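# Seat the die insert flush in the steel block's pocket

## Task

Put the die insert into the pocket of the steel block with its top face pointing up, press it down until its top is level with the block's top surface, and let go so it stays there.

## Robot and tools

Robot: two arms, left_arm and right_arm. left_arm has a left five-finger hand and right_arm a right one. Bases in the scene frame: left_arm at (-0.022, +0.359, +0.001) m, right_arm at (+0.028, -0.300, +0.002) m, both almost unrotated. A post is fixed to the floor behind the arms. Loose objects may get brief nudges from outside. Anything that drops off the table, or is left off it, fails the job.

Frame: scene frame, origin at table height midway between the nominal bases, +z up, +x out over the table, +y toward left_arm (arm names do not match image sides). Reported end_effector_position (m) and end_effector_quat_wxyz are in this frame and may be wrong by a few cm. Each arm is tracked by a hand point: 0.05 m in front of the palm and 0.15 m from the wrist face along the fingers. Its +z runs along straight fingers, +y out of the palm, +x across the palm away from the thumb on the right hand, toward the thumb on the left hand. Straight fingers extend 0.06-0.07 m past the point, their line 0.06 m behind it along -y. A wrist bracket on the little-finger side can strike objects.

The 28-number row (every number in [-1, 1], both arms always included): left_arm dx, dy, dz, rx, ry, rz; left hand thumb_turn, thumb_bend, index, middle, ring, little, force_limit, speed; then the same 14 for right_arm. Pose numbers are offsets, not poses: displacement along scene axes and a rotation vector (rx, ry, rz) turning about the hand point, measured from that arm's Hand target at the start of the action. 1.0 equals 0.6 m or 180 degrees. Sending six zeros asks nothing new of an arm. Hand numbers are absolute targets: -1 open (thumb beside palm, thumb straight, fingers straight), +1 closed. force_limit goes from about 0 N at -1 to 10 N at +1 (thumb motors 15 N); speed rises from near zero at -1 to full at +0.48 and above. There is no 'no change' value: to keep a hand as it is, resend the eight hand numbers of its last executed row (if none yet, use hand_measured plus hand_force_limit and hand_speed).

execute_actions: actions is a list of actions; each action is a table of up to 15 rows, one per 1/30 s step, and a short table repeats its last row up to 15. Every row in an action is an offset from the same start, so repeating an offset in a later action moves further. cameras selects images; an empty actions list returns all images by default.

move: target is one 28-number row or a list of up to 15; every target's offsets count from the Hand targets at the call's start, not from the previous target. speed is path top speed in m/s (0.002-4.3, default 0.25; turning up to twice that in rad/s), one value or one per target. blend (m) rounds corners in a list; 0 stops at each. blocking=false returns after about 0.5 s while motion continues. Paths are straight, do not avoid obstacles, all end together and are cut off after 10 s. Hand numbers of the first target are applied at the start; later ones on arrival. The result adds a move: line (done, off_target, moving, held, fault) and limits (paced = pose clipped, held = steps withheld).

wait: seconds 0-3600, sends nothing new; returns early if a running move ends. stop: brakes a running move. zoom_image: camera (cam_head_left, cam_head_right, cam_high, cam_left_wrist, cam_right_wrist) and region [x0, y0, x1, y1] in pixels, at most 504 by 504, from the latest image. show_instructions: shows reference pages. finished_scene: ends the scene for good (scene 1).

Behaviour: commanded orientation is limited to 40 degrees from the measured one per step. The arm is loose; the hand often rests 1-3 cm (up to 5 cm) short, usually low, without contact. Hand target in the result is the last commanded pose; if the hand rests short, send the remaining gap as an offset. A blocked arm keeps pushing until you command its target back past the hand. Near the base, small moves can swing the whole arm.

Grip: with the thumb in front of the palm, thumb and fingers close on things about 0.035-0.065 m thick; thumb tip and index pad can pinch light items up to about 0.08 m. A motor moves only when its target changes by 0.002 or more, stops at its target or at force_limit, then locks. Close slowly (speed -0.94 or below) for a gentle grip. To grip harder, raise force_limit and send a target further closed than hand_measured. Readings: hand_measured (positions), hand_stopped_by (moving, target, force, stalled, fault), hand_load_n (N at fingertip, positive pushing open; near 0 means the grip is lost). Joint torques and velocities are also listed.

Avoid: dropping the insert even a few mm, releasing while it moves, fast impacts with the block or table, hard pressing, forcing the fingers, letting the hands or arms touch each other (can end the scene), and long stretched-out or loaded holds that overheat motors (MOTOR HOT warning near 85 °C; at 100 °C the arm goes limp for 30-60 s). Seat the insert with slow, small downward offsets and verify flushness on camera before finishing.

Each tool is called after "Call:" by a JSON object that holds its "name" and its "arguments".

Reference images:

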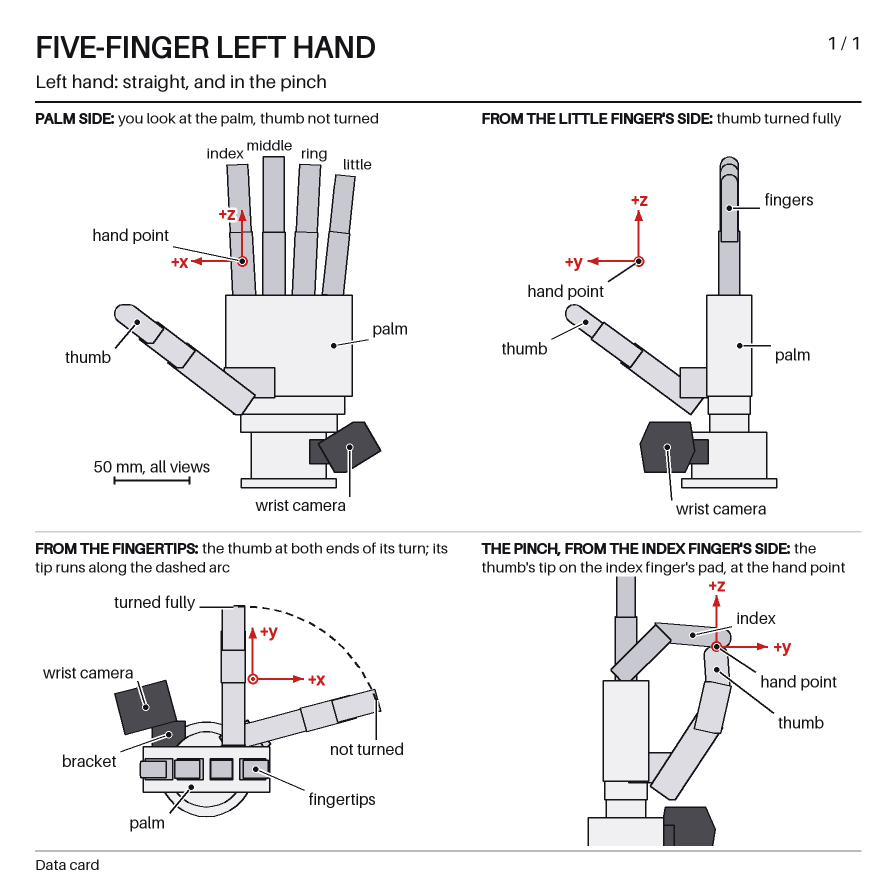

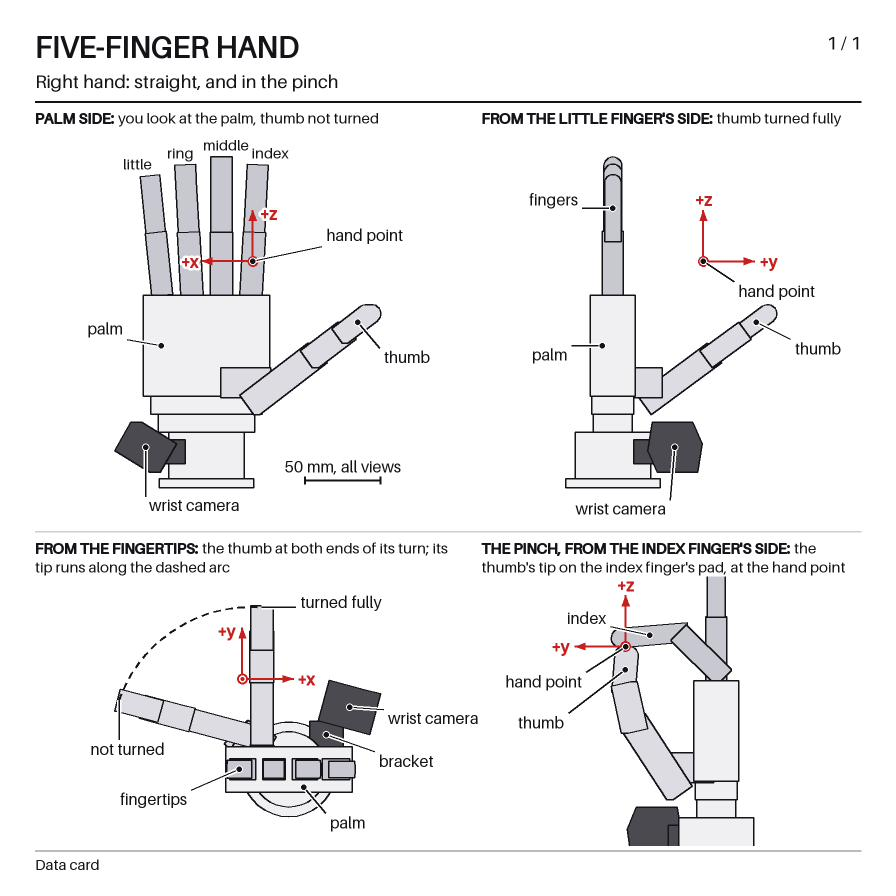

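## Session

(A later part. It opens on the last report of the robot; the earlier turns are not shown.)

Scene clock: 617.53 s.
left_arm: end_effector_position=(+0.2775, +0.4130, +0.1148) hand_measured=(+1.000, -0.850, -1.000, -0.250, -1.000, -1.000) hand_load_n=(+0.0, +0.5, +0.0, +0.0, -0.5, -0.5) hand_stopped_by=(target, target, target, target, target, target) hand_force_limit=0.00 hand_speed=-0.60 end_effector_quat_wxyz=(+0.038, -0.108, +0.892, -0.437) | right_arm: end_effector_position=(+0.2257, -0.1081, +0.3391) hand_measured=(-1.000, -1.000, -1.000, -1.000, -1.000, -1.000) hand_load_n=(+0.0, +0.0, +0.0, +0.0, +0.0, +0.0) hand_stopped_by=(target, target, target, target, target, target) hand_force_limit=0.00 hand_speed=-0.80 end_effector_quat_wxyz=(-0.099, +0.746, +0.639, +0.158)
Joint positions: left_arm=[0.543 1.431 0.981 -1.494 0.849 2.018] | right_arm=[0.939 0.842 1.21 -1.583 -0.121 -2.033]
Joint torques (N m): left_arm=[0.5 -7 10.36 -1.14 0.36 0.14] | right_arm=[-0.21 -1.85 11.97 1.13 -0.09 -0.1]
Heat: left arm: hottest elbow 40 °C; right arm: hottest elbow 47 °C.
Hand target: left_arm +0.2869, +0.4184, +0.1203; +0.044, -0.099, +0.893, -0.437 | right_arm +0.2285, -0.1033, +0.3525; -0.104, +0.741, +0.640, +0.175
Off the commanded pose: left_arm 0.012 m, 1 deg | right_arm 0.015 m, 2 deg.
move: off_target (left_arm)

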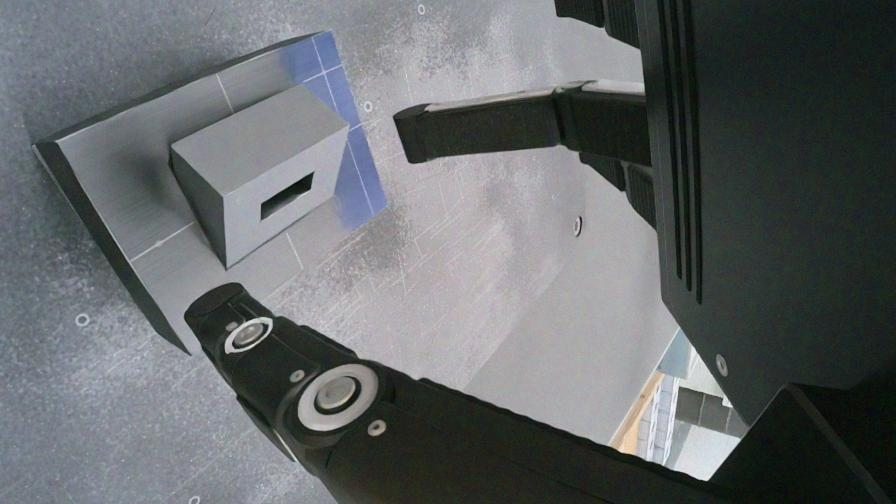

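Call:
{"name": "move", "arguments": {"target": [[0.0075,-0.002,-0.035,0,0,0,1,-0.8,-1,-0.2,-1,-1,0.0,-0.6,0,0,0,0,0,0,-1,-1,-1,-1,-1,-1,0,-0.8]], "speed": 0.06, "cameras": ["cam_left_wrist"]}}

Call:
{"name": "zoom_image", "arguments": {"camera": "cam_left_wrist", "region": [160, 80, 460, 340]}}

Scene clock: 620.53 s.
left_arm: end_effector_position=(+0.2858, +0.4175, +0.1006) hand_measured=(+1.000, -0.800, -1.000, -0.200, -1.000, -1.000) hand_load_n=(+0.0, +0.0, +0.0, +0.0, +0.0, +0.0) hand_stopped_by=(target, target, target, target, target, target) hand_force_limit=0.00 hand_speed=-0.60 end_effector_quat_wxyz=(+0.041, -0.107, +0.893, -0.436) | right_arm: end_effector_position=(+0.2257, -0.1081, +0.3391) hand_measured=(-1.000, -1.000, -1.000, -1.000, -1.000, -1.000) hand_load_n=(+0.0, -0.5, +0.0, +0.0, +0.0, +0.0) hand_stopped_by=(target, target, target, target, target, target) hand_force_limit=0.00 hand_speed=-0.80 end_effector_quat_wxyz=(-0.099, +0.746, +0.639, +0.158)
Joint positions: left_arm=[0.542 1.468 0.981 -1.449 0.849 2.018] | right_arm=[0.939 0.842 1.21 -1.583 -0.121 -2.033]
Joint torques (N m): left_arm=[-0.21 -7.71 8.13 -0.17 0.48 0.02] | right_arm=[-0.21 -1.9 11.99 1.13 -0.09 -0.1]
Heat: left arm: hottest elbow 40 °C; right arm: hottest elbow 47 °C.
Hand target: left_arm +0.2914, +0.4172, +0.0993; +0.044, -0.099, +0.893, -0.437 | right_arm +0.2285, -0.1033, +0.3525; -0.104, +0.741, +0.640, +0.175
Off the commanded pose: left_arm 0.006 m, 1 deg | right_arm 0.015 m, 2 deg.
move: done

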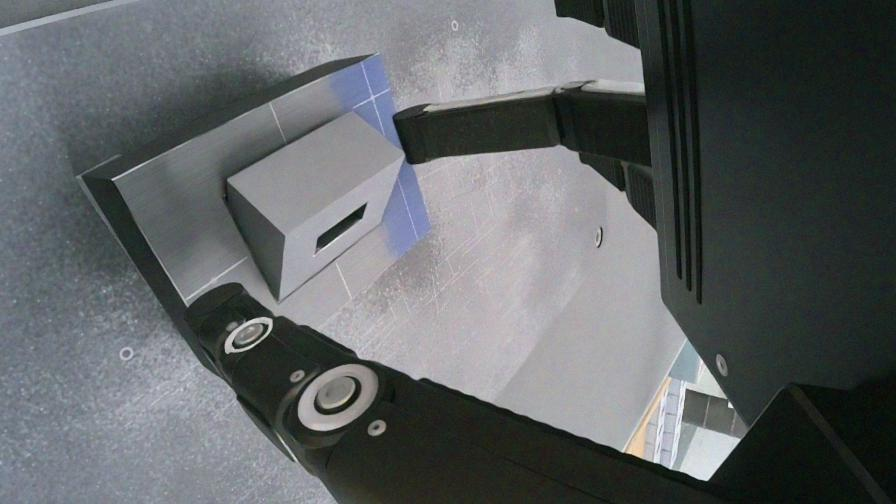

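Scaled by 1.680 from the camera's image (finer frame: 1280x720).

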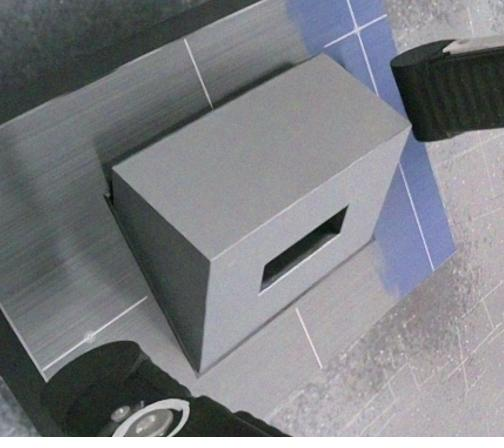

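Call:
{"name": "move", "arguments": {"target": [[0.013,-0.008,-0.002,0,0,0,1,-0.75,-1,-0.15,-1,-1,0.0,-0.6,0,0,0,0,0,0,-1,-1,-1,-1,-1,-1,0,-0.8]], "speed": 0.06, "cameras": ["cam_left_wrist"]}}

Call:
{"name": "zoom_image", "arguments": {"camera": "cam_left_wrist", "region": [160, 80, 460, 340]}}

Scene clock: 622.53 s.
left_arm: end_effector_position=(+0.2928, +0.4115, +0.0978) hand_measured=(+1.000, -0.750, -1.000, -0.150, -1.000, -1.000) hand_load_n=(+0.0, +0.0, +0.0, +0.0, +0.0, +0.0) hand_stopped_by=(target, target, target, target, target, target) hand_force_limit=0.00 hand_speed=-0.60 end_effector_quat_wxyz=(+0.045, -0.093, +0.894, -0.435) | right_arm: end_effector_position=(+0.2257, -0.1081, +0.3391) hand_measured=(-1.000, -1.000, -1.000, -1.000, -1.000, -1.000) hand_load_n=(+0.0, +0.0, +0.0, +0.0, +0.0, +0.0) hand_stopped_by=(target, target, target, target, target, target) hand_force_limit=0.00 hand_speed=-0.80 end_effector_quat_wxyz=(-0.099, +0.746, +0.639, +0.158)
Joint positions: left_arm=[0.517 1.473 0.981 -1.425 0.855 2.016] | right_arm=[0.939 0.842 1.21 -1.583 -0.121 -2.033]
Joint torques (N m): left_arm=[0.15 -7.53 8.77 -0.16 0.53 -0.21] | right_arm=[-0.21 -1.9 11.99 1.13 -0.09 -0.1]
Heat: left arm: hottest elbow 40 °C; right arm: hottest elbow 47 °C.
Hand target: left_arm +0.2992, +0.4124, +0.0981; +0.044, -0.099, +0.893, -0.437 | right_arm +0.2285, -0.1033, +0.3525; -0.104, +0.741, +0.640, +0.175
Off the commanded pose: left_arm 0.006 m, 1 deg | right_arm 0.015 m, 2 deg.
move: done

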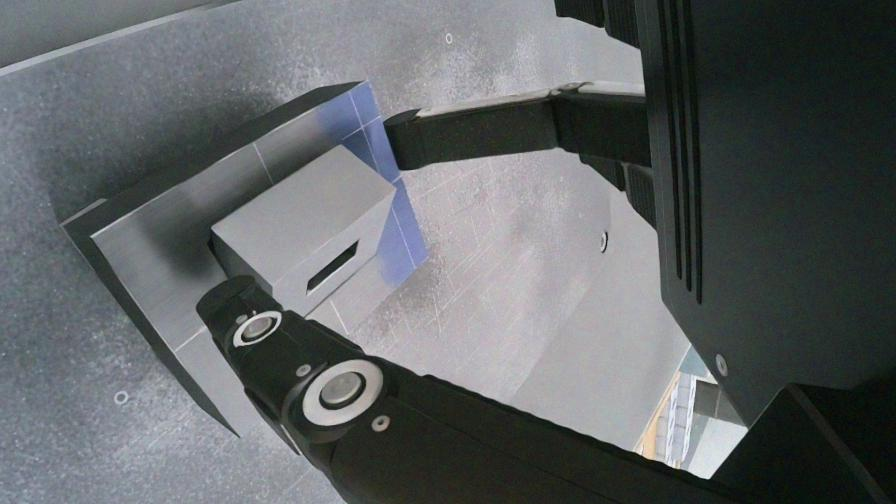

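Scaled by 1.680 from the camera's image (finer frame: 1280x720).

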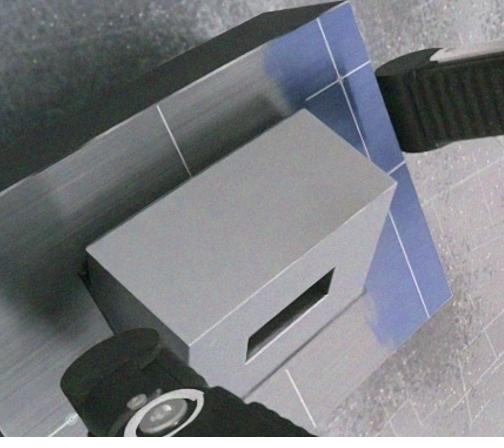

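Call:
{"name": "move", "arguments": {"target": [[-0.014,0.0,0.0,0,0,0,1,-0.75,-1,-0.15,-1,-1,0.0,-0.6,0,0,0,0,0,0,-1,-1,-1,-1,-1,-1,0,-0.8]], "speed": 0.06, "cameras": ["cam_left_wrist"]}}

Call:
{"name": "zoom_image", "arguments": {"camera": "cam_left_wrist", "region": [160, 80, 460, 340]}}

Scene clock: 623.83 s.
left_arm: end_effector_position=(+0.2928, +0.4115, +0.0978) hand_measured=(+1.000, -0.750, -1.000, -0.150, -1.000, -1.000) hand_load_n=(+0.0, +0.0, +0.0, +0.0, +0.0, +0.0) hand_stopped_by=(target, target, target, target, target, target) hand_force_limit=0.00 hand_speed=-0.60 end_effector_quat_wxyz=(+0.045, -0.093, +0.894, -0.435) | right_arm: end_effector_position=(+0.2257, -0.1081, +0.3391) hand_measured=(-1.000, -1.000, -1.000, -1.000, -1.000, -1.000) hand_load_n=(+0.0, +0.0, +0.0, +0.0, +0.5, +0.0) hand_stopped_by=(target, target, target, target, target, target) hand_force_limit=0.00 hand_speed=-0.80 end_effector_quat_wxyz=(-0.099, +0.746, +0.639, +0.158)
Joint positions: left_arm=[0.517 1.473 0.981 -1.425 0.855 2.016] | right_arm=[0.939 0.842 1.21 -1.583 -0.121 -2.033]
Joint torques (N m): left_arm=[1.14 -8.7 7.24 -0.54 0.39 -0.06] | right_arm=[-0.21 -1.9 11.97 1.13 -0.09 -0.1]
Heat: left arm: hottest elbow 40 °C; right arm: hottest elbow 47 °C.
Hand target: left_arm +0.2908, +0.4124, +0.0981; +0.044, -0.099, +0.893, -0.437 | right_arm +0.2285, -0.1033, +0.3525; -0.104, +0.741, +0.640, +0.175
Off the commanded pose: left_arm 0.002 m, 1 deg | right_arm 0.015 m, 2 deg.
move: done

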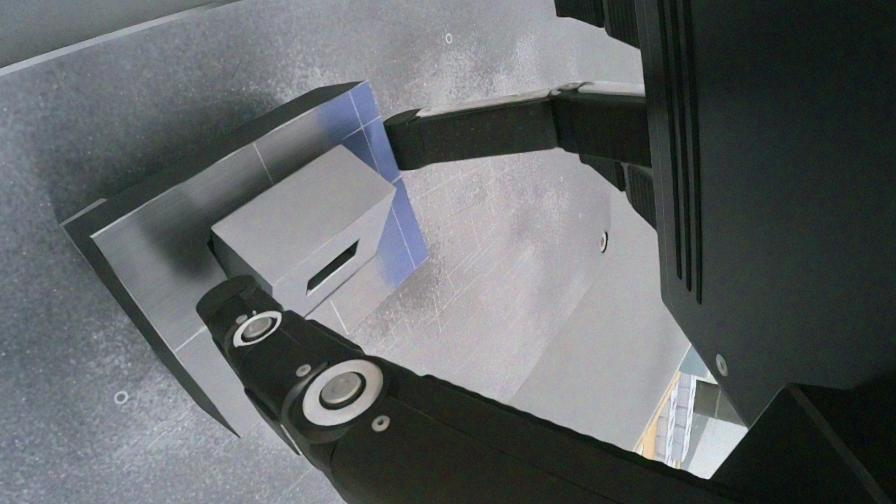

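Scaled by 1.680 from the camera's image (finer frame: 1280x720).

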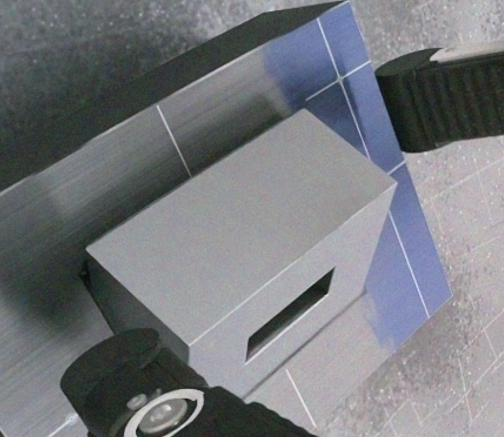

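Call:
{"name": "move", "arguments": {"target": [[-0.010,0.001,-0.002,0,0,0,1,-0.75,-1,-0.15,-1,-1,0.0,-0.6,0,0,0,0,0,0,-1,-1,-1,-1,-1,-1,0,-0.8]], "speed": 0.06, "cameras": ["cam_left_wrist"]}}

Call:
{"name": "zoom_image", "arguments": {"camera": "cam_left_wrist", "region": [160, 80, 460, 340]}}

Scene clock: 625.87 s.
left_arm: end_effector_position=(+0.2868, +0.4118, +0.0941) hand_measured=(+1.000, -0.750, -1.000, -0.150, -1.000, -1.000) hand_load_n=(+0.0, +0.0, +0.0, +0.0, +0.0, +0.0) hand_stopped_by=(target, target, target, target, target, target) hand_force_limit=0.00 hand_speed=-0.60 end_effector_quat_wxyz=(+0.041, -0.100, +0.893, -0.437) | right_arm: end_effector_position=(+0.2257, -0.1081, +0.3391) hand_measured=(-1.000, -1.000, -1.000, -1.000, -1.000, -1.000) hand_load_n=(+0.0, +0.0, +0.0, +0.0, +0.0, +0.0) hand_stopped_by=(target, target, target, target, target, target) hand_force_limit=0.00 hand_speed=-0.80 end_effector_quat_wxyz=(-0.099, +0.746, +0.639, +0.158)
Joint positions: left_arm=[0.526 1.473 0.967 -1.425 0.854 2.016] | right_arm=[0.939 0.842 1.21 -1.583 -0.121 -2.033]
Joint torques (N m): left_arm=[1.14 -9.41 7.19 -0.81 0.33 0.08] | right_arm=[-0.21 -1.9 11.97 1.13 -0.09 -0.1]
Heat: left arm: hottest elbow 40 °C; right arm: hottest elbow 47 °C.
Hand target: left_arm +0.2848, +0.4129, +0.0968; +0.044, -0.099, +0.893, -0.437 | right_arm +0.2285, -0.1033, +0.3525; -0.104, +0.741, +0.640, +0.175
Off the commanded pose: left_arm 0.004 m, 0 deg | right_arm 0.015 m, 2 deg.
move: done

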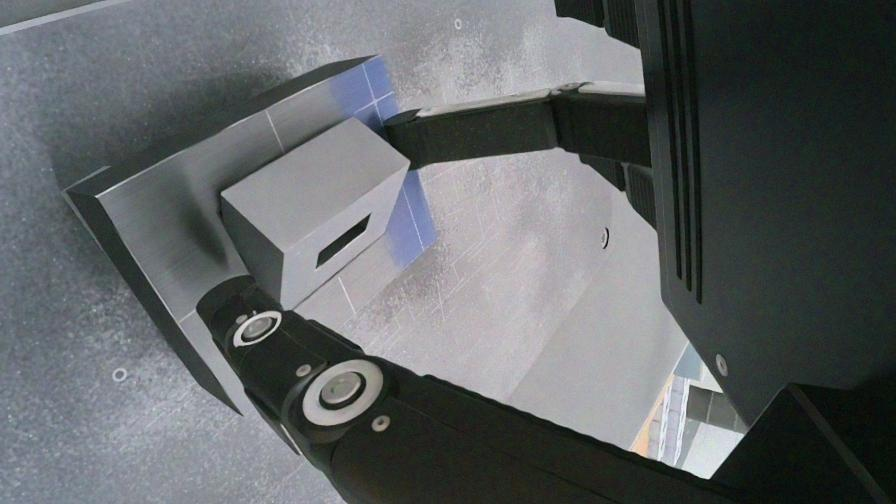

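Scaled by 1.680 from the camera's image (finer frame: 1280x720).

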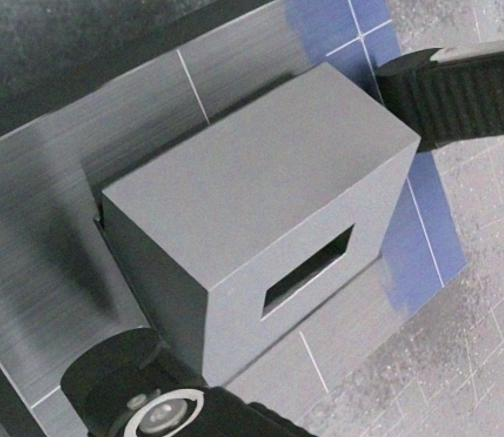

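Call:
{"name": "move", "arguments": {"target": [[0,0,0,0,0,0,1,-0.62,-1,0.05,-1,-1,-0.5,-0.94,0,0,0,0,0,0,-1,-1,-1,-1,-1,-1,0,-0.8]], "speed": 0.06, "cameras": ["cam_left_wrist"]}}

Call:
{"name": "zoom_image", "arguments": {"camera": "cam_left_wrist", "region": [160, 80, 460, 340]}}

Scene clock: 627.97 s.
left_arm: end_effector_position=(+0.2867, +0.4118, +0.0941) hand_measured=(+1.000, -0.662, -1.000, -0.022, -1.000, -1.000) hand_load_n=(+0.5, +3.5, +0.0, +2.0, +0.0, +0.0) hand_stopped_by=(target, force, target, force, target, target) hand_force_limit=-0.50 hand_speed=-0.94 end_effector_quat_wxyz=(+0.041, -0.100, +0.893, -0.437) | right_arm: end_effector_position=(+0.2257, -0.1081, +0.3391) hand_measured=(-1.000, -1.000, -1.000, -1.000, -1.000, -1.000) hand_load_n=(+0.0, +0.0, +0.0, +0.0, +0.0, +0.0) hand_stopped_by=(target, target, target, target, target, target) hand_force_limit=0.00 hand_speed=-0.80 end_effector_quat_wxyz=(-0.099, +0.746, +0.639, +0.158)
Joint positions: left_arm=[0.526 1.473 0.967 -1.425 0.854 2.015] | right_arm=[0.939 0.842 1.21 -1.583 -0.121 -2.033]
Joint torques (N m): left_arm=[1.14 -9.35 7.19 -0.8 0.34 0.08] | right_arm=[-0.21 -1.96 11.97 1.13 -0.09 -0.1]
Heat: left arm: hottest elbow 40 °C; right arm: hottest elbow 47 °C.
Hand target: left_arm +0.2848, +0.4129, +0.0968; +0.044, -0.099, +0.893, -0.437 | right_arm +0.2285, -0.1033, +0.3525; -0.104, +0.741, +0.640, +0.175
Off the commanded pose: left_arm 0.004 m, 0 deg | right_arm 0.015 m, 2 deg.
move: done

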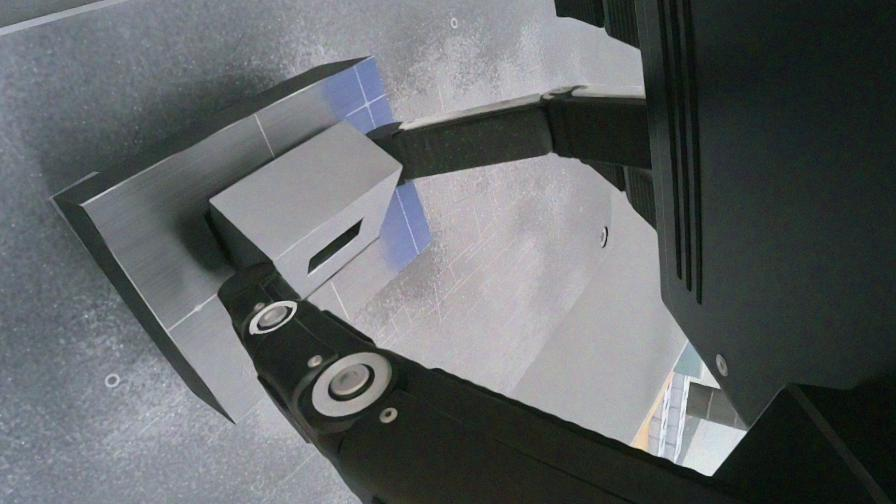

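Scaled by 1.680 from the camera's image (finer frame: 1280x720).

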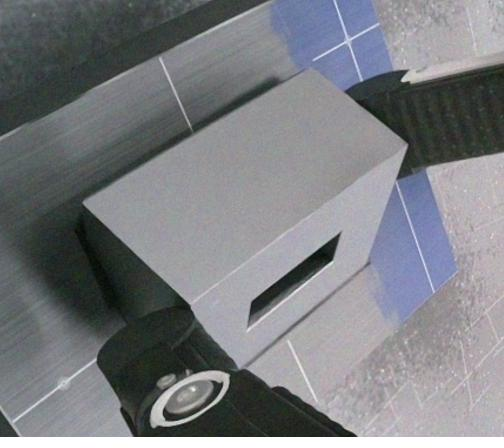

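Call:
{"name": "move", "arguments": {"target": [[0,0,0,0,0,0,1,-0.45,-1,0.15,-1,-1,0.4,-0.94,0,0,0,0,0,0,-1,-1,-1,-1,-1,-1,0,-0.8]], "speed": 0.06, "cameras": ["cam_left_wrist"]}}

Call:
{"name": "zoom_image", "arguments": {"camera": "cam_left_wrist", "region": [160, 80, 460, 340]}}

Scene clock: 629.03 s.
left_arm: end_effector_position=(+0.2867, +0.4118, +0.0941) hand_measured=(+1.000, -0.650, -1.000, -0.012, -1.000, -1.000) hand_load_n=(+1.0, +10.5, +0.0, +8.0, +0.0, +0.0) hand_stopped_by=(target, force, target, force, target, target) hand_force_limit=0.40 hand_speed=-0.94 end_effector_quat_wxyz=(+0.041, -0.100, +0.893, -0.437) | right_arm: end_effector_position=(+0.2257, -0.1081, +0.3391) hand_measured=(-1.000, -1.000, -1.000, -1.000, -1.000, -1.000) hand_load_n=(+0.0, +0.0, +0.0, +0.0, +0.0, +0.0) hand_stopped_by=(target, target, target, target, target, target) hand_force_limit=0.00 hand_speed=-0.80 end_effector_quat_wxyz=(-0.099, +0.746, +0.639, +0.158)
Joint positions: left_arm=[0.526 1.473 0.967 -1.425 0.854 2.015] | right_arm=[0.939 0.842 1.21 -1.583 -0.121 -2.033]
Joint torques (N m): left_arm=[1.08 -9.35 7.19 -0.8 0.33 0.08] | right_arm=[-0.15 -1.96 11.97 1.13 -0.09 -0.1]
Heat: left arm: hottest elbow 40 °C; right arm: hottest elbow 47 °C.
Hand target: left_arm +0.2848, +0.4129, +0.0968; +0.044, -0.099, +0.893, -0.437 | right_arm +0.2285, -0.1033, +0.3525; -0.104, +0.741, +0.640, +0.175
Off the commanded pose: left_arm 0.004 m, 0 deg | right_arm 0.015 m, 2 deg.
move: done

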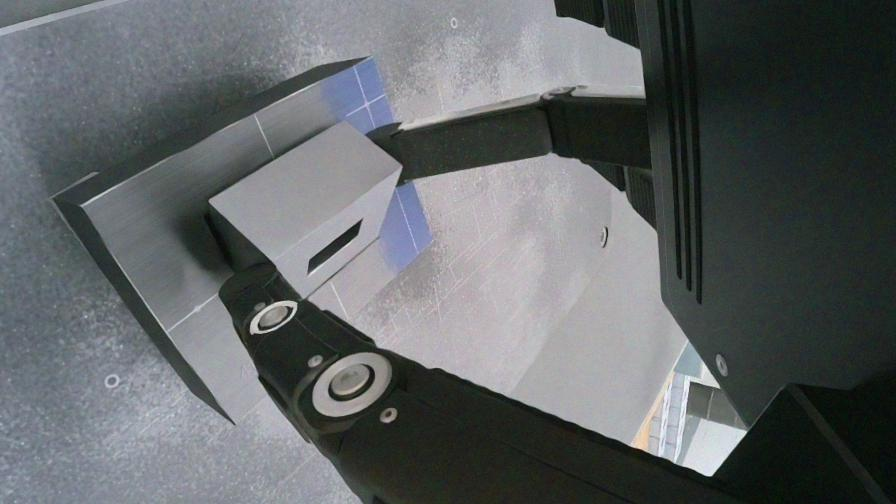

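Scaled by 1.680 from the camera's image (finer frame: 1280x720).

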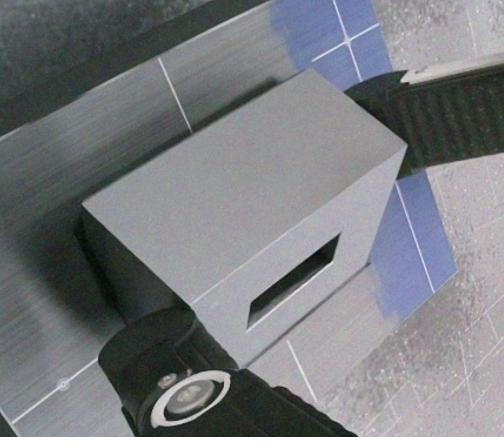

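Call:
{"name": "move", "arguments": {"target": [[0.008,0.0,0.018,0,0,0,1,-0.45,-1,0.15,-1,-1,0.4,-0.94,0,0,0,0,0,0,-1,-1,-1,-1,-1,-1,0,-0.8]], "speed": 0.03, "cameras": ["cam_left_wrist"]}}

Call:
{"name": "zoom_image", "arguments": {"camera": "cam_left_wrist", "region": [160, 80, 460, 340]}}

Scene clock: 630.33 s.
left_arm: end_effector_position=(+0.2855, +0.4111, +0.0946) hand_measured=(+1.000, -0.650, -1.000, -0.012, -1.000, -1.000) hand_load_n=(+0.5, +10.5, -0.5, +8.5, +0.0, +0.0) hand_stopped_by=(target, force, target, force, target, target) hand_force_limit=0.40 hand_speed=-0.94 end_effector_quat_wxyz=(+0.038, -0.101, +0.893, -0.438) | right_arm: end_effector_position=(+0.2257, -0.1081, +0.3391) hand_measured=(-1.000, -1.000, -1.000, -1.000, -1.000, -1.000) hand_load_n=(+0.0, +0.0, +0.0, +0.0, +0.0, +0.0) hand_stopped_by=(target, target, target, target, target, target) hand_force_limit=0.00 hand_speed=-0.80 end_effector_quat_wxyz=(-0.099, +0.746, +0.639, +0.158)
Joint positions: left_arm=[0.526 1.473 0.967 -1.431 0.854 2.016] | right_arm=[0.939 0.842 1.21 -1.583 -0.121 -2.033]
Joint torques (N m): left_arm=[0.44 -9.82 9.35 -1.62 0.42 -0.02] | right_arm=[-0.21 -1.96 11.97 1.14 -0.09 -0.1]
Heat: left arm: hottest elbow 40 °C; right arm: hottest elbow 47 °C.
Hand target: left_arm +0.2896, +0.4129, +0.1076; +0.044, -0.099, +0.893, -0.437 | right_arm +0.2285, -0.1033, +0.3525; -0.104, +0.741, +0.640, +0.175
Off the commanded pose: left_arm 0.014 m, 1 deg | right_arm 0.015 m, 2 deg.
move: off_target (left_arm)

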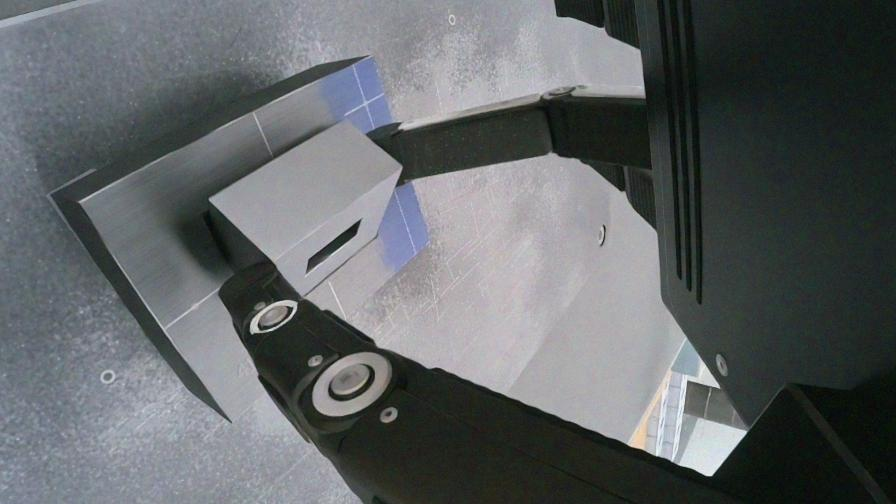

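Scaled by 1.680 from the camera's image (finer frame: 1280x720).

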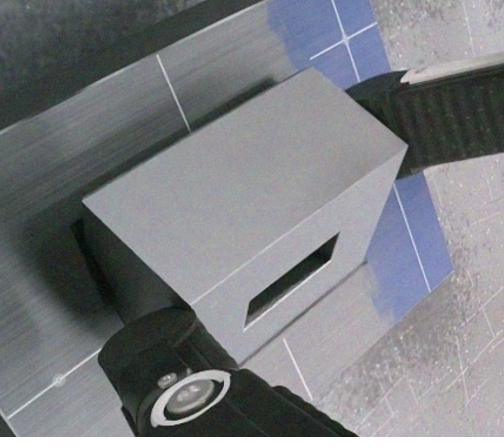

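Call:
{"name": "move", "arguments": {"target": [[0.006,0.0,0.014,0,0,0,1,-0.45,-1,0.15,-1,-1,0.4,-0.94,0,0,0,0,0,0,-1,-1,-1,-1,-1,-1,0,-0.8]], "speed": 0.03, "cameras": ["cam_left_wrist"]}}

Call:
{"name": "zoom_image", "arguments": {"camera": "cam_left_wrist", "region": [160, 80, 460, 340]}}

Scene clock: 631.47 s.
left_arm: end_effector_position=(+0.2830, +0.4097, +0.0981) hand_measured=(+1.000, -0.650, -1.000, -0.012, -1.000, -1.000) hand_load_n=(+1.5, +10.5, +0.0, +8.0, +0.0, +0.0) hand_stopped_by=(target, force, target, force, target, target) hand_force_limit=0.40 hand_speed=-0.94 end_effector_quat_wxyz=(+0.032, -0.104, +0.891, -0.441) | right_arm: end_effector_position=(+0.2257, -0.1081, +0.3391) hand_measured=(-1.000, -1.000, -1.000, -1.000, -1.000, -1.000) hand_load_n=(+0.0, +0.0, +0.0, +0.0, +0.5, +0.0) hand_stopped_by=(target, target, target, target, target, target) hand_force_limit=0.00 hand_speed=-0.80 end_effector_quat_wxyz=(-0.099, +0.746, +0.639, +0.158)
Joint positions: left_arm=[0.526 1.472 0.972 -1.452 0.854 2.016] | right_arm=[0.939 0.842 1.21 -1.583 -0.121 -2.033]
Joint torques (N m): left_arm=[0.09 -10.05 10.61 -1.58 0.48 -0.09] | right_arm=[-0.21 -1.85 11.99 1.13 -0.09 -0.1]
Heat: left arm: hottest elbow 40 °C; right arm: hottest elbow 47 °C.
Hand target: left_arm +0.2932, +0.4129, +0.1161; +0.044, -0.099, +0.893, -0.437 | right_arm +0.2285, -0.1033, +0.3525; -0.104, +0.741, +0.640, +0.175
Off the commanded pose: left_arm 0.021 m, 2 deg | right_arm 0.015 m, 2 deg.
move: off_target (left_arm)

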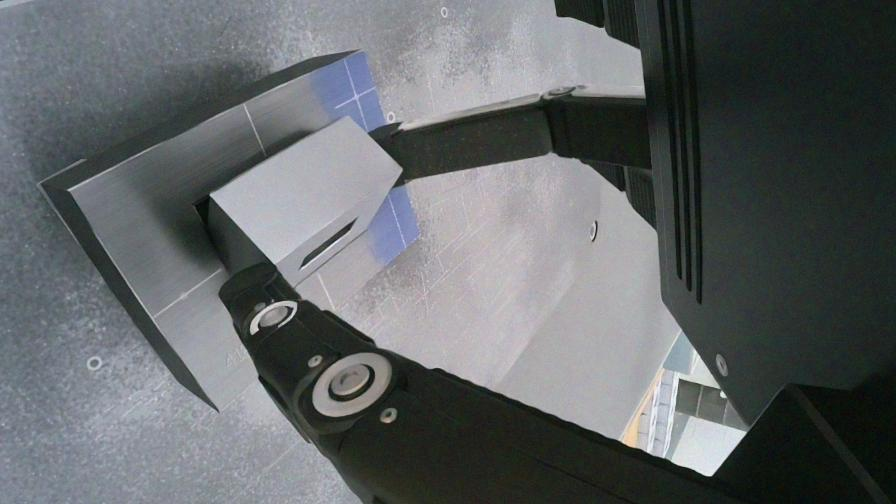

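Scaled by 1.680 from the camera's image (finer frame: 1280x720).

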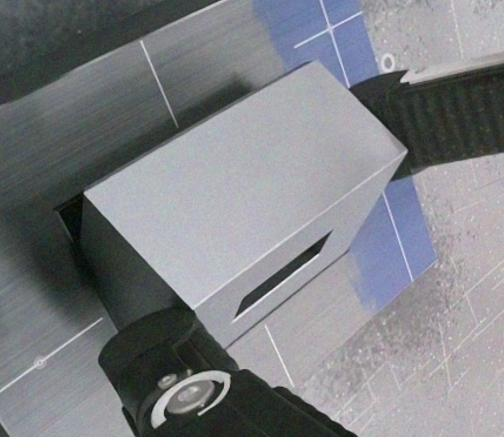

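Call:
{"name": "move", "arguments": {"target": [[0.014,0.0,0.006,0,0,0,1,-0.45,-1,0.15,-1,-1,0.4,-0.94,0,0,0,0,0,0,-1,-1,-1,-1,-1,-1,0,-0.8]], "speed": 0.03, "cameras": ["cam_left_wrist"]}}

Call:
{"name": "zoom_image", "arguments": {"camera": "cam_left_wrist", "region": [160, 80, 460, 340]}}

Scene clock: 632.83 s.
left_arm: end_effector_position=(+0.2881, +0.4101, +0.1032) hand_measured=(+1.000, -0.650, -1.000, -0.012, -1.000, -1.000) hand_load_n=(+1.5, +9.5, +0.0, +8.0, +0.0, +0.0) hand_stopped_by=(target, force, target, force, target, target) hand_force_limit=0.40 hand_speed=-0.94 end_effector_quat_wxyz=(+0.034, -0.100, +0.892, -0.439) | right_arm: end_effector_position=(+0.2257, -0.1081, +0.3391) hand_measured=(-1.000, -1.000, -1.000, -1.000, -1.000, -1.000) hand_load_n=(+0.0, +0.0, +0.0, +0.0, +0.0, +0.0) hand_stopped_by=(target, target, target, target, target, target) hand_force_limit=0.00 hand_speed=-0.80 end_effector_quat_wxyz=(-0.099, +0.746, +0.639, +0.158)
Joint positions: left_arm=[0.519 1.472 0.99 -1.46 0.854 2.013] | right_arm=[0.939 0.842 1.21 -1.583 -0.121 -2.033]
Joint torques (N m): left_arm=[-0.26 -9.29 11.21 -1.25 0.62 -0.22] | right_arm=[-0.21 -1.9 11.97 1.13 -0.09 -0.1]
Heat: left arm: hottest elbow 41 °C; right arm: hottest elbow 47 °C.
Hand target: left_arm +0.3015, +0.4130, +0.1196; +0.044, -0.099, +0.893, -0.437 | right_arm +0.2285, -0.1033, +0.3525; -0.104, +0.741, +0.640, +0.175
Off the commanded pose: left_arm 0.022 m, 1 deg | right_arm 0.015 m, 2 deg.
move: off_target (left_arm)

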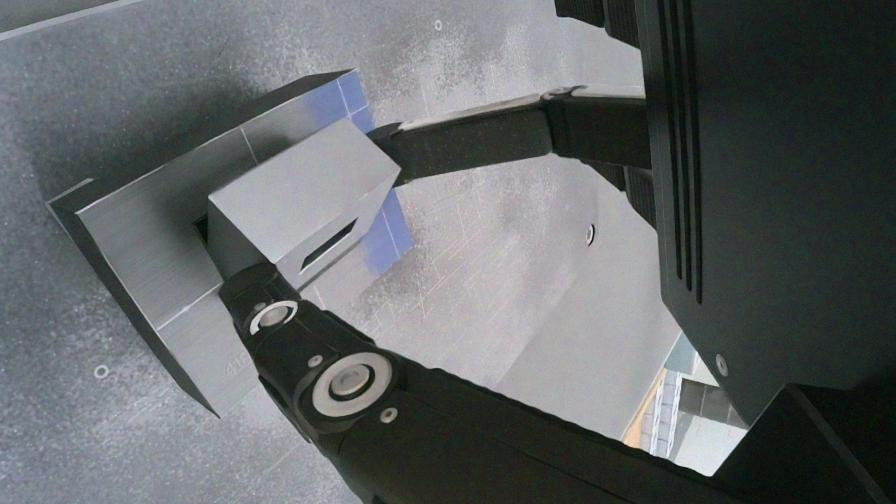

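Scaled by 1.680 from the camera's image (finer frame: 1280x720).

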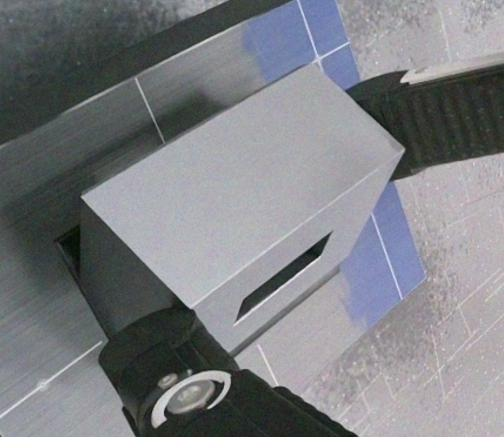

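Call:
{"name": "move", "arguments": {"target": [[0.008,0.0,0.014,0,0,0,1,-0.45,-1,0.15,-1,-1,0.4,-0.94,0,0,0,0,0,0,-1,-1,-1,-1,-1,-1,0,-0.8]], "speed": 0.03, "cameras": ["cam_left_wrist"]}}

Call:
{"name": "zoom_image", "arguments": {"camera": "cam_left_wrist", "region": [160, 80, 460, 340]}}

Scene clock: 634.13 s.
left_arm: end_effector_position=(+0.2956, +0.4119, +0.1125) hand_measured=(+1.000, -0.650, -1.000, -0.012, -1.000, -1.000) hand_load_n=(+1.5, +9.5, +0.0, +8.0, +0.0, +0.0) hand_stopped_by=(target, force, target, force, target, target) hand_force_limit=0.40 hand_speed=-0.94 end_effector_quat_wxyz=(+0.037, -0.096, +0.894, -0.437) | right_arm: end_effector_position=(+0.2257, -0.1081, +0.3391) hand_measured=(-1.000, -1.000, -1.000, -1.000, -1.000, -1.000) hand_load_n=(+0.0, +0.0, +0.0, +0.0, +0.0, +0.0) hand_stopped_by=(target, target, target, target, target, target) hand_force_limit=0.00 hand_speed=-0.80 end_effector_quat_wxyz=(-0.099, +0.746, +0.639, +0.158)
Joint positions: left_arm=[0.513 1.472 1.02 -1.477 0.854 2.009] | right_arm=[0.939 0.842 1.21 -1.583 -0.121 -2.033]
Joint torques (N m): left_arm=[-0.21 -9.41 10.91 -1.26 0.67 -0.23] | right_arm=[-0.21 -1.9 11.97 1.13 -0.09 -0.1]
Heat: left arm: hottest elbow 41 °C; right arm: hottest elbow 47 °C.
Hand target: left_arm +0.3064, +0.4130, +0.1281; +0.044, -0.099, +0.893, -0.437 | right_arm +0.2285, -0.1033, +0.3525; -0.104, +0.741, +0.640, +0.175
Off the commanded pose: left_arm 0.019 m, 1 deg | right_arm 0.015 m, 2 deg.
move: off_target (left_arm)

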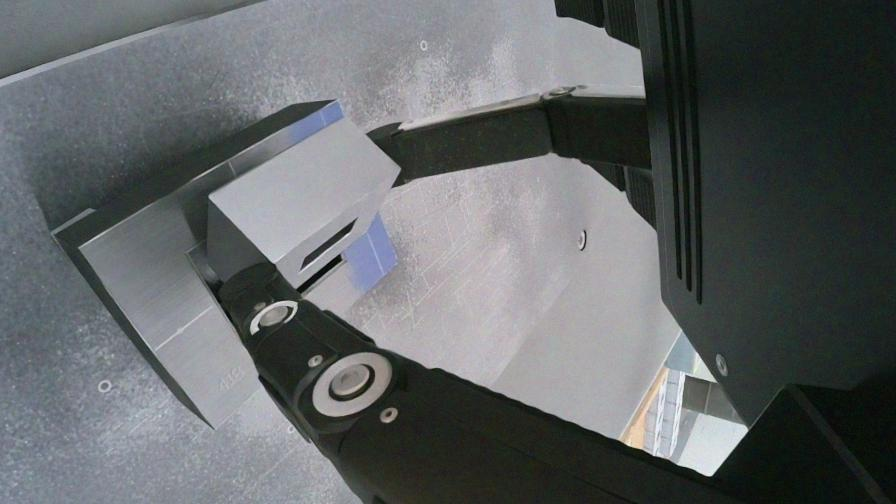

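Scaled by 1.680 from the camera's image (finer frame: 1280x720).

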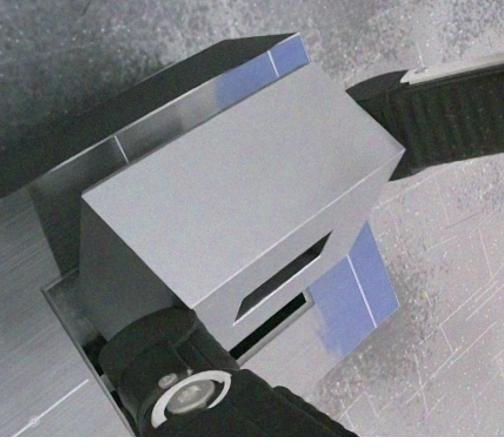

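Call:
{"name": "move", "arguments": {"target": [[0.002,0.0,0.03,0,0,0,1,-0.45,-1,0.15,-1,-1,0.4,-0.94,0,0,0,0,0,0,-1,-1,-1,-1,-1,-1,0,-0.8]], "speed": 0.04, "cameras": ["cam_left_wrist"]}}

Call:
{"name": "zoom_image", "arguments": {"camera": "cam_left_wrist", "region": [60, 80, 440, 410]}}

Scene clock: 635.43 s.
left_arm: end_effector_position=(+0.2969, +0.4119, +0.1265) hand_measured=(+1.000, -0.650, -1.000, -0.012, -1.000, -1.000) hand_load_n=(+1.0, +9.5, +0.0, +8.0, +0.0, +0.0) hand_stopped_by=(target, force, target, force, target, target) hand_force_limit=0.40 hand_speed=-0.94 end_effector_quat_wxyz=(+0.032, -0.099, +0.892, -0.439) | right_arm: end_effector_position=(+0.2257, -0.1081, +0.3391) hand_measured=(-1.000, -1.000, -1.000, -1.000, -1.000, -1.000) hand_load_n=(+0.0, +0.0, +0.5, +0.0, +0.0, +0.0) hand_stopped_by=(target, target, target, target, target, target) hand_force_limit=0.00 hand_speed=-0.80 end_effector_quat_wxyz=(-0.099, +0.746, +0.639, +0.158)
Joint positions: left_arm=[0.511 1.467 1.052 -1.524 0.855 2.007] | right_arm=[0.939 0.842 1.21 -1.583 -0.121 -2.033]
Joint torques (N m): left_arm=[-0.21 -10.29 11.21 -1.31 0.67 -0.24] | right_arm=[-0.21 -1.96 11.97 1.13 -0.09 -0.1]
Heat: left arm: hottest elbow 41 °C; right arm: hottest elbow 47 °C.
Hand target: left_arm +0.3076, +0.4130, +0.1461; +0.044, -0.099, +0.893, -0.437 | right_arm +0.2285, -0.1033, +0.3525; -0.104, +0.741, +0.640, +0.175
Off the commanded pose: left_arm 0.022 m, 1 deg | right_arm 0.015 m, 2 deg.
move: off_target (left_arm)

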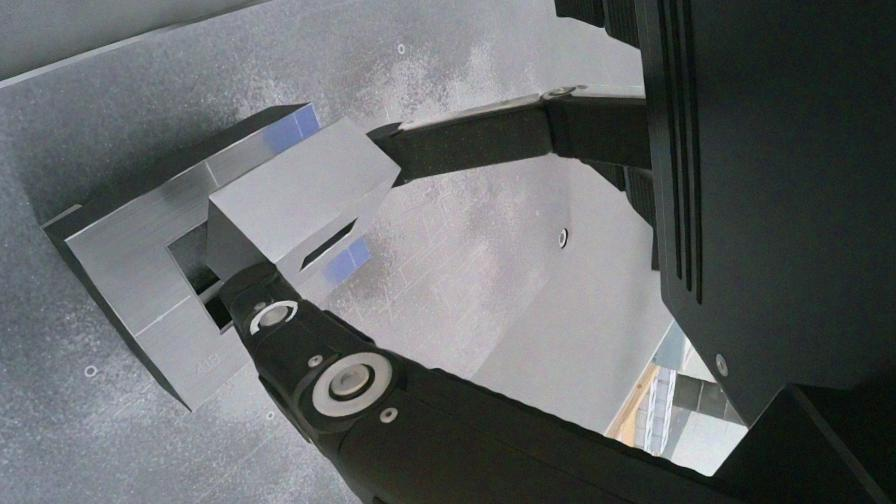

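Scaled by 1.326 from the camera's image (finer frame: 1280x720).

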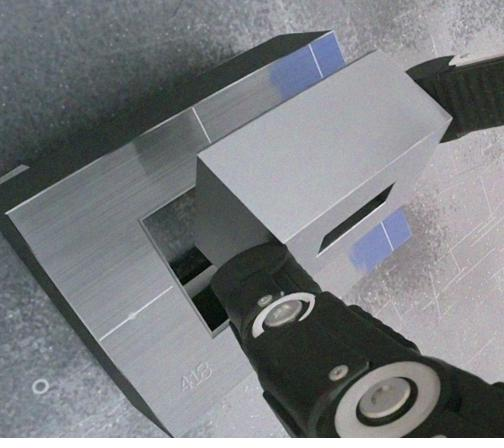

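Call:
{"name": "zoom_image", "arguments": {"camera": "cam_left_wrist", "region": [140, 190, 280, 340]}}

Call:
{"name": "execute_actions", "arguments": {"actions": [], "cameras": ["cam_head_left","cam_head_right","cam_high"]}}

Call:
{"name": "zoom_image", "arguments": {"camera": "cam_head_left", "region": [220, 220, 380, 340]}}

Scaled by 3.360 from the camera's image (finer frame: 1280x720).

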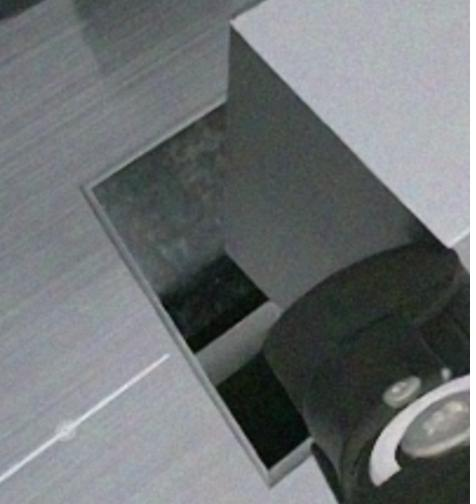

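Scene clock: 675.00 s.
left_arm: end_effector_position=(+0.2969, +0.4119, +0.1265) hand_measured=(+1.000, -0.650, -1.000, -0.012, -1.000, -1.000) hand_load_n=(+1.0, +9.5, +0.0, +8.0, +0.0, +0.0) hand_stopped_by=(target, force, target, force, target, target) hand_force_limit=0.40 hand_speed=-0.94 end_effector_quat_wxyz=(+0.032, -0.099, +0.892, -0.439) | right_arm: end_effector_position=(+0.2257, -0.1081, +0.3391) hand_measured=(-1.000, -1.000, -1.000, -1.000, -1.000, -1.000) hand_load_n=(+0.0, +0.5, +0.0, +0.0, +0.0, +0.0) hand_stopped_by=(target, target, target, target, target, target) hand_force_limit=0.00 hand_speed=-0.80 end_effector_quat_wxyz=(-0.099, +0.746, +0.639, +0.158)
Joint positions: left_arm=[0.511 1.467 1.052 -1.524 0.855 2.007] | right_arm=[0.939 0.842 1.21 -1.583 -0.121 -2.033]
Joint velocities: within noise
Joint torques (N m): left_arm=[-0.15 -10.29 11.19 -1.33 0.67 -0.24] | right_arm=[-0.26 -1.9 11.99 1.13 -0.09 -0.1]
Heat: left arm: hottest elbow 43 °C; right arm: hottest elbow 48 °C.
Hand target: left_arm +0.3076, +0.4130, +0.1461; +0.044, -0.099, +0.893, -0.437 | right_arm +0.2285, -0.1033, +0.3525; -0.104, +0.741, +0.640, +0.175
Off the commanded pose: left_arm 0.022 m, 1 deg | right_arm 0.015 m, 2 deg.
Images, in order (width x height): cam_head_left 896x504, cam_head_right 896x504, cam_high 896x504.

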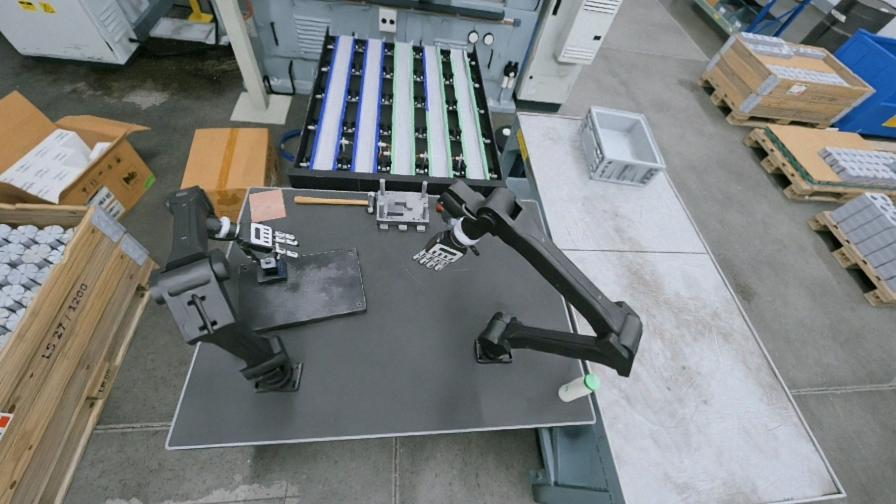

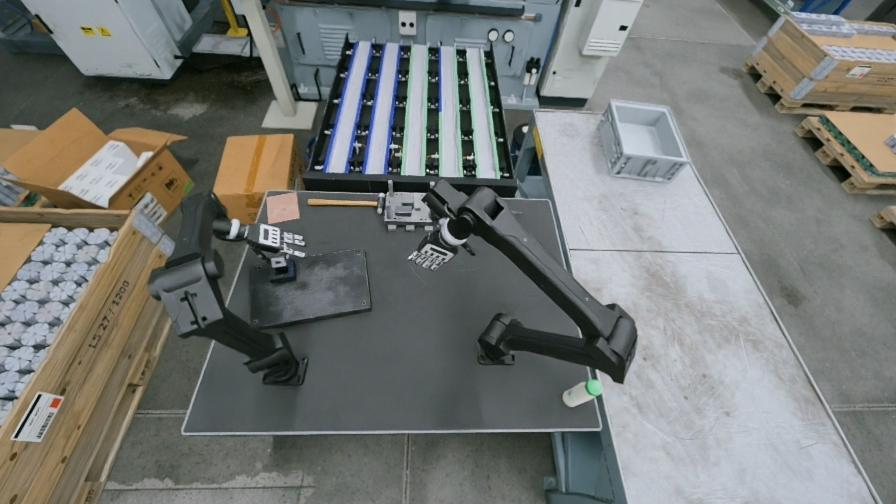

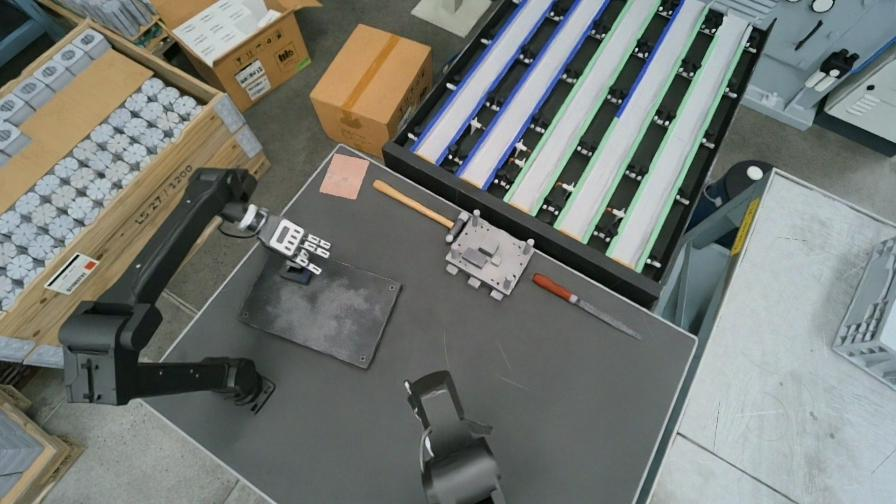

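Scaled by 3.150 from the camera's image (finer frame: 1280x720).

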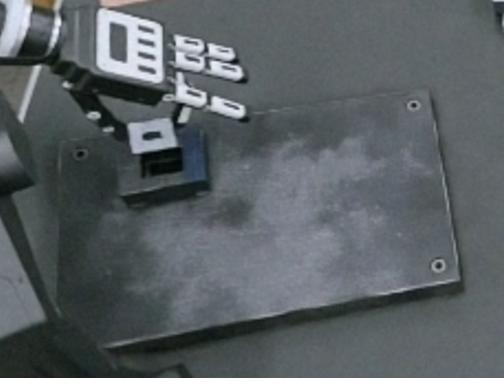

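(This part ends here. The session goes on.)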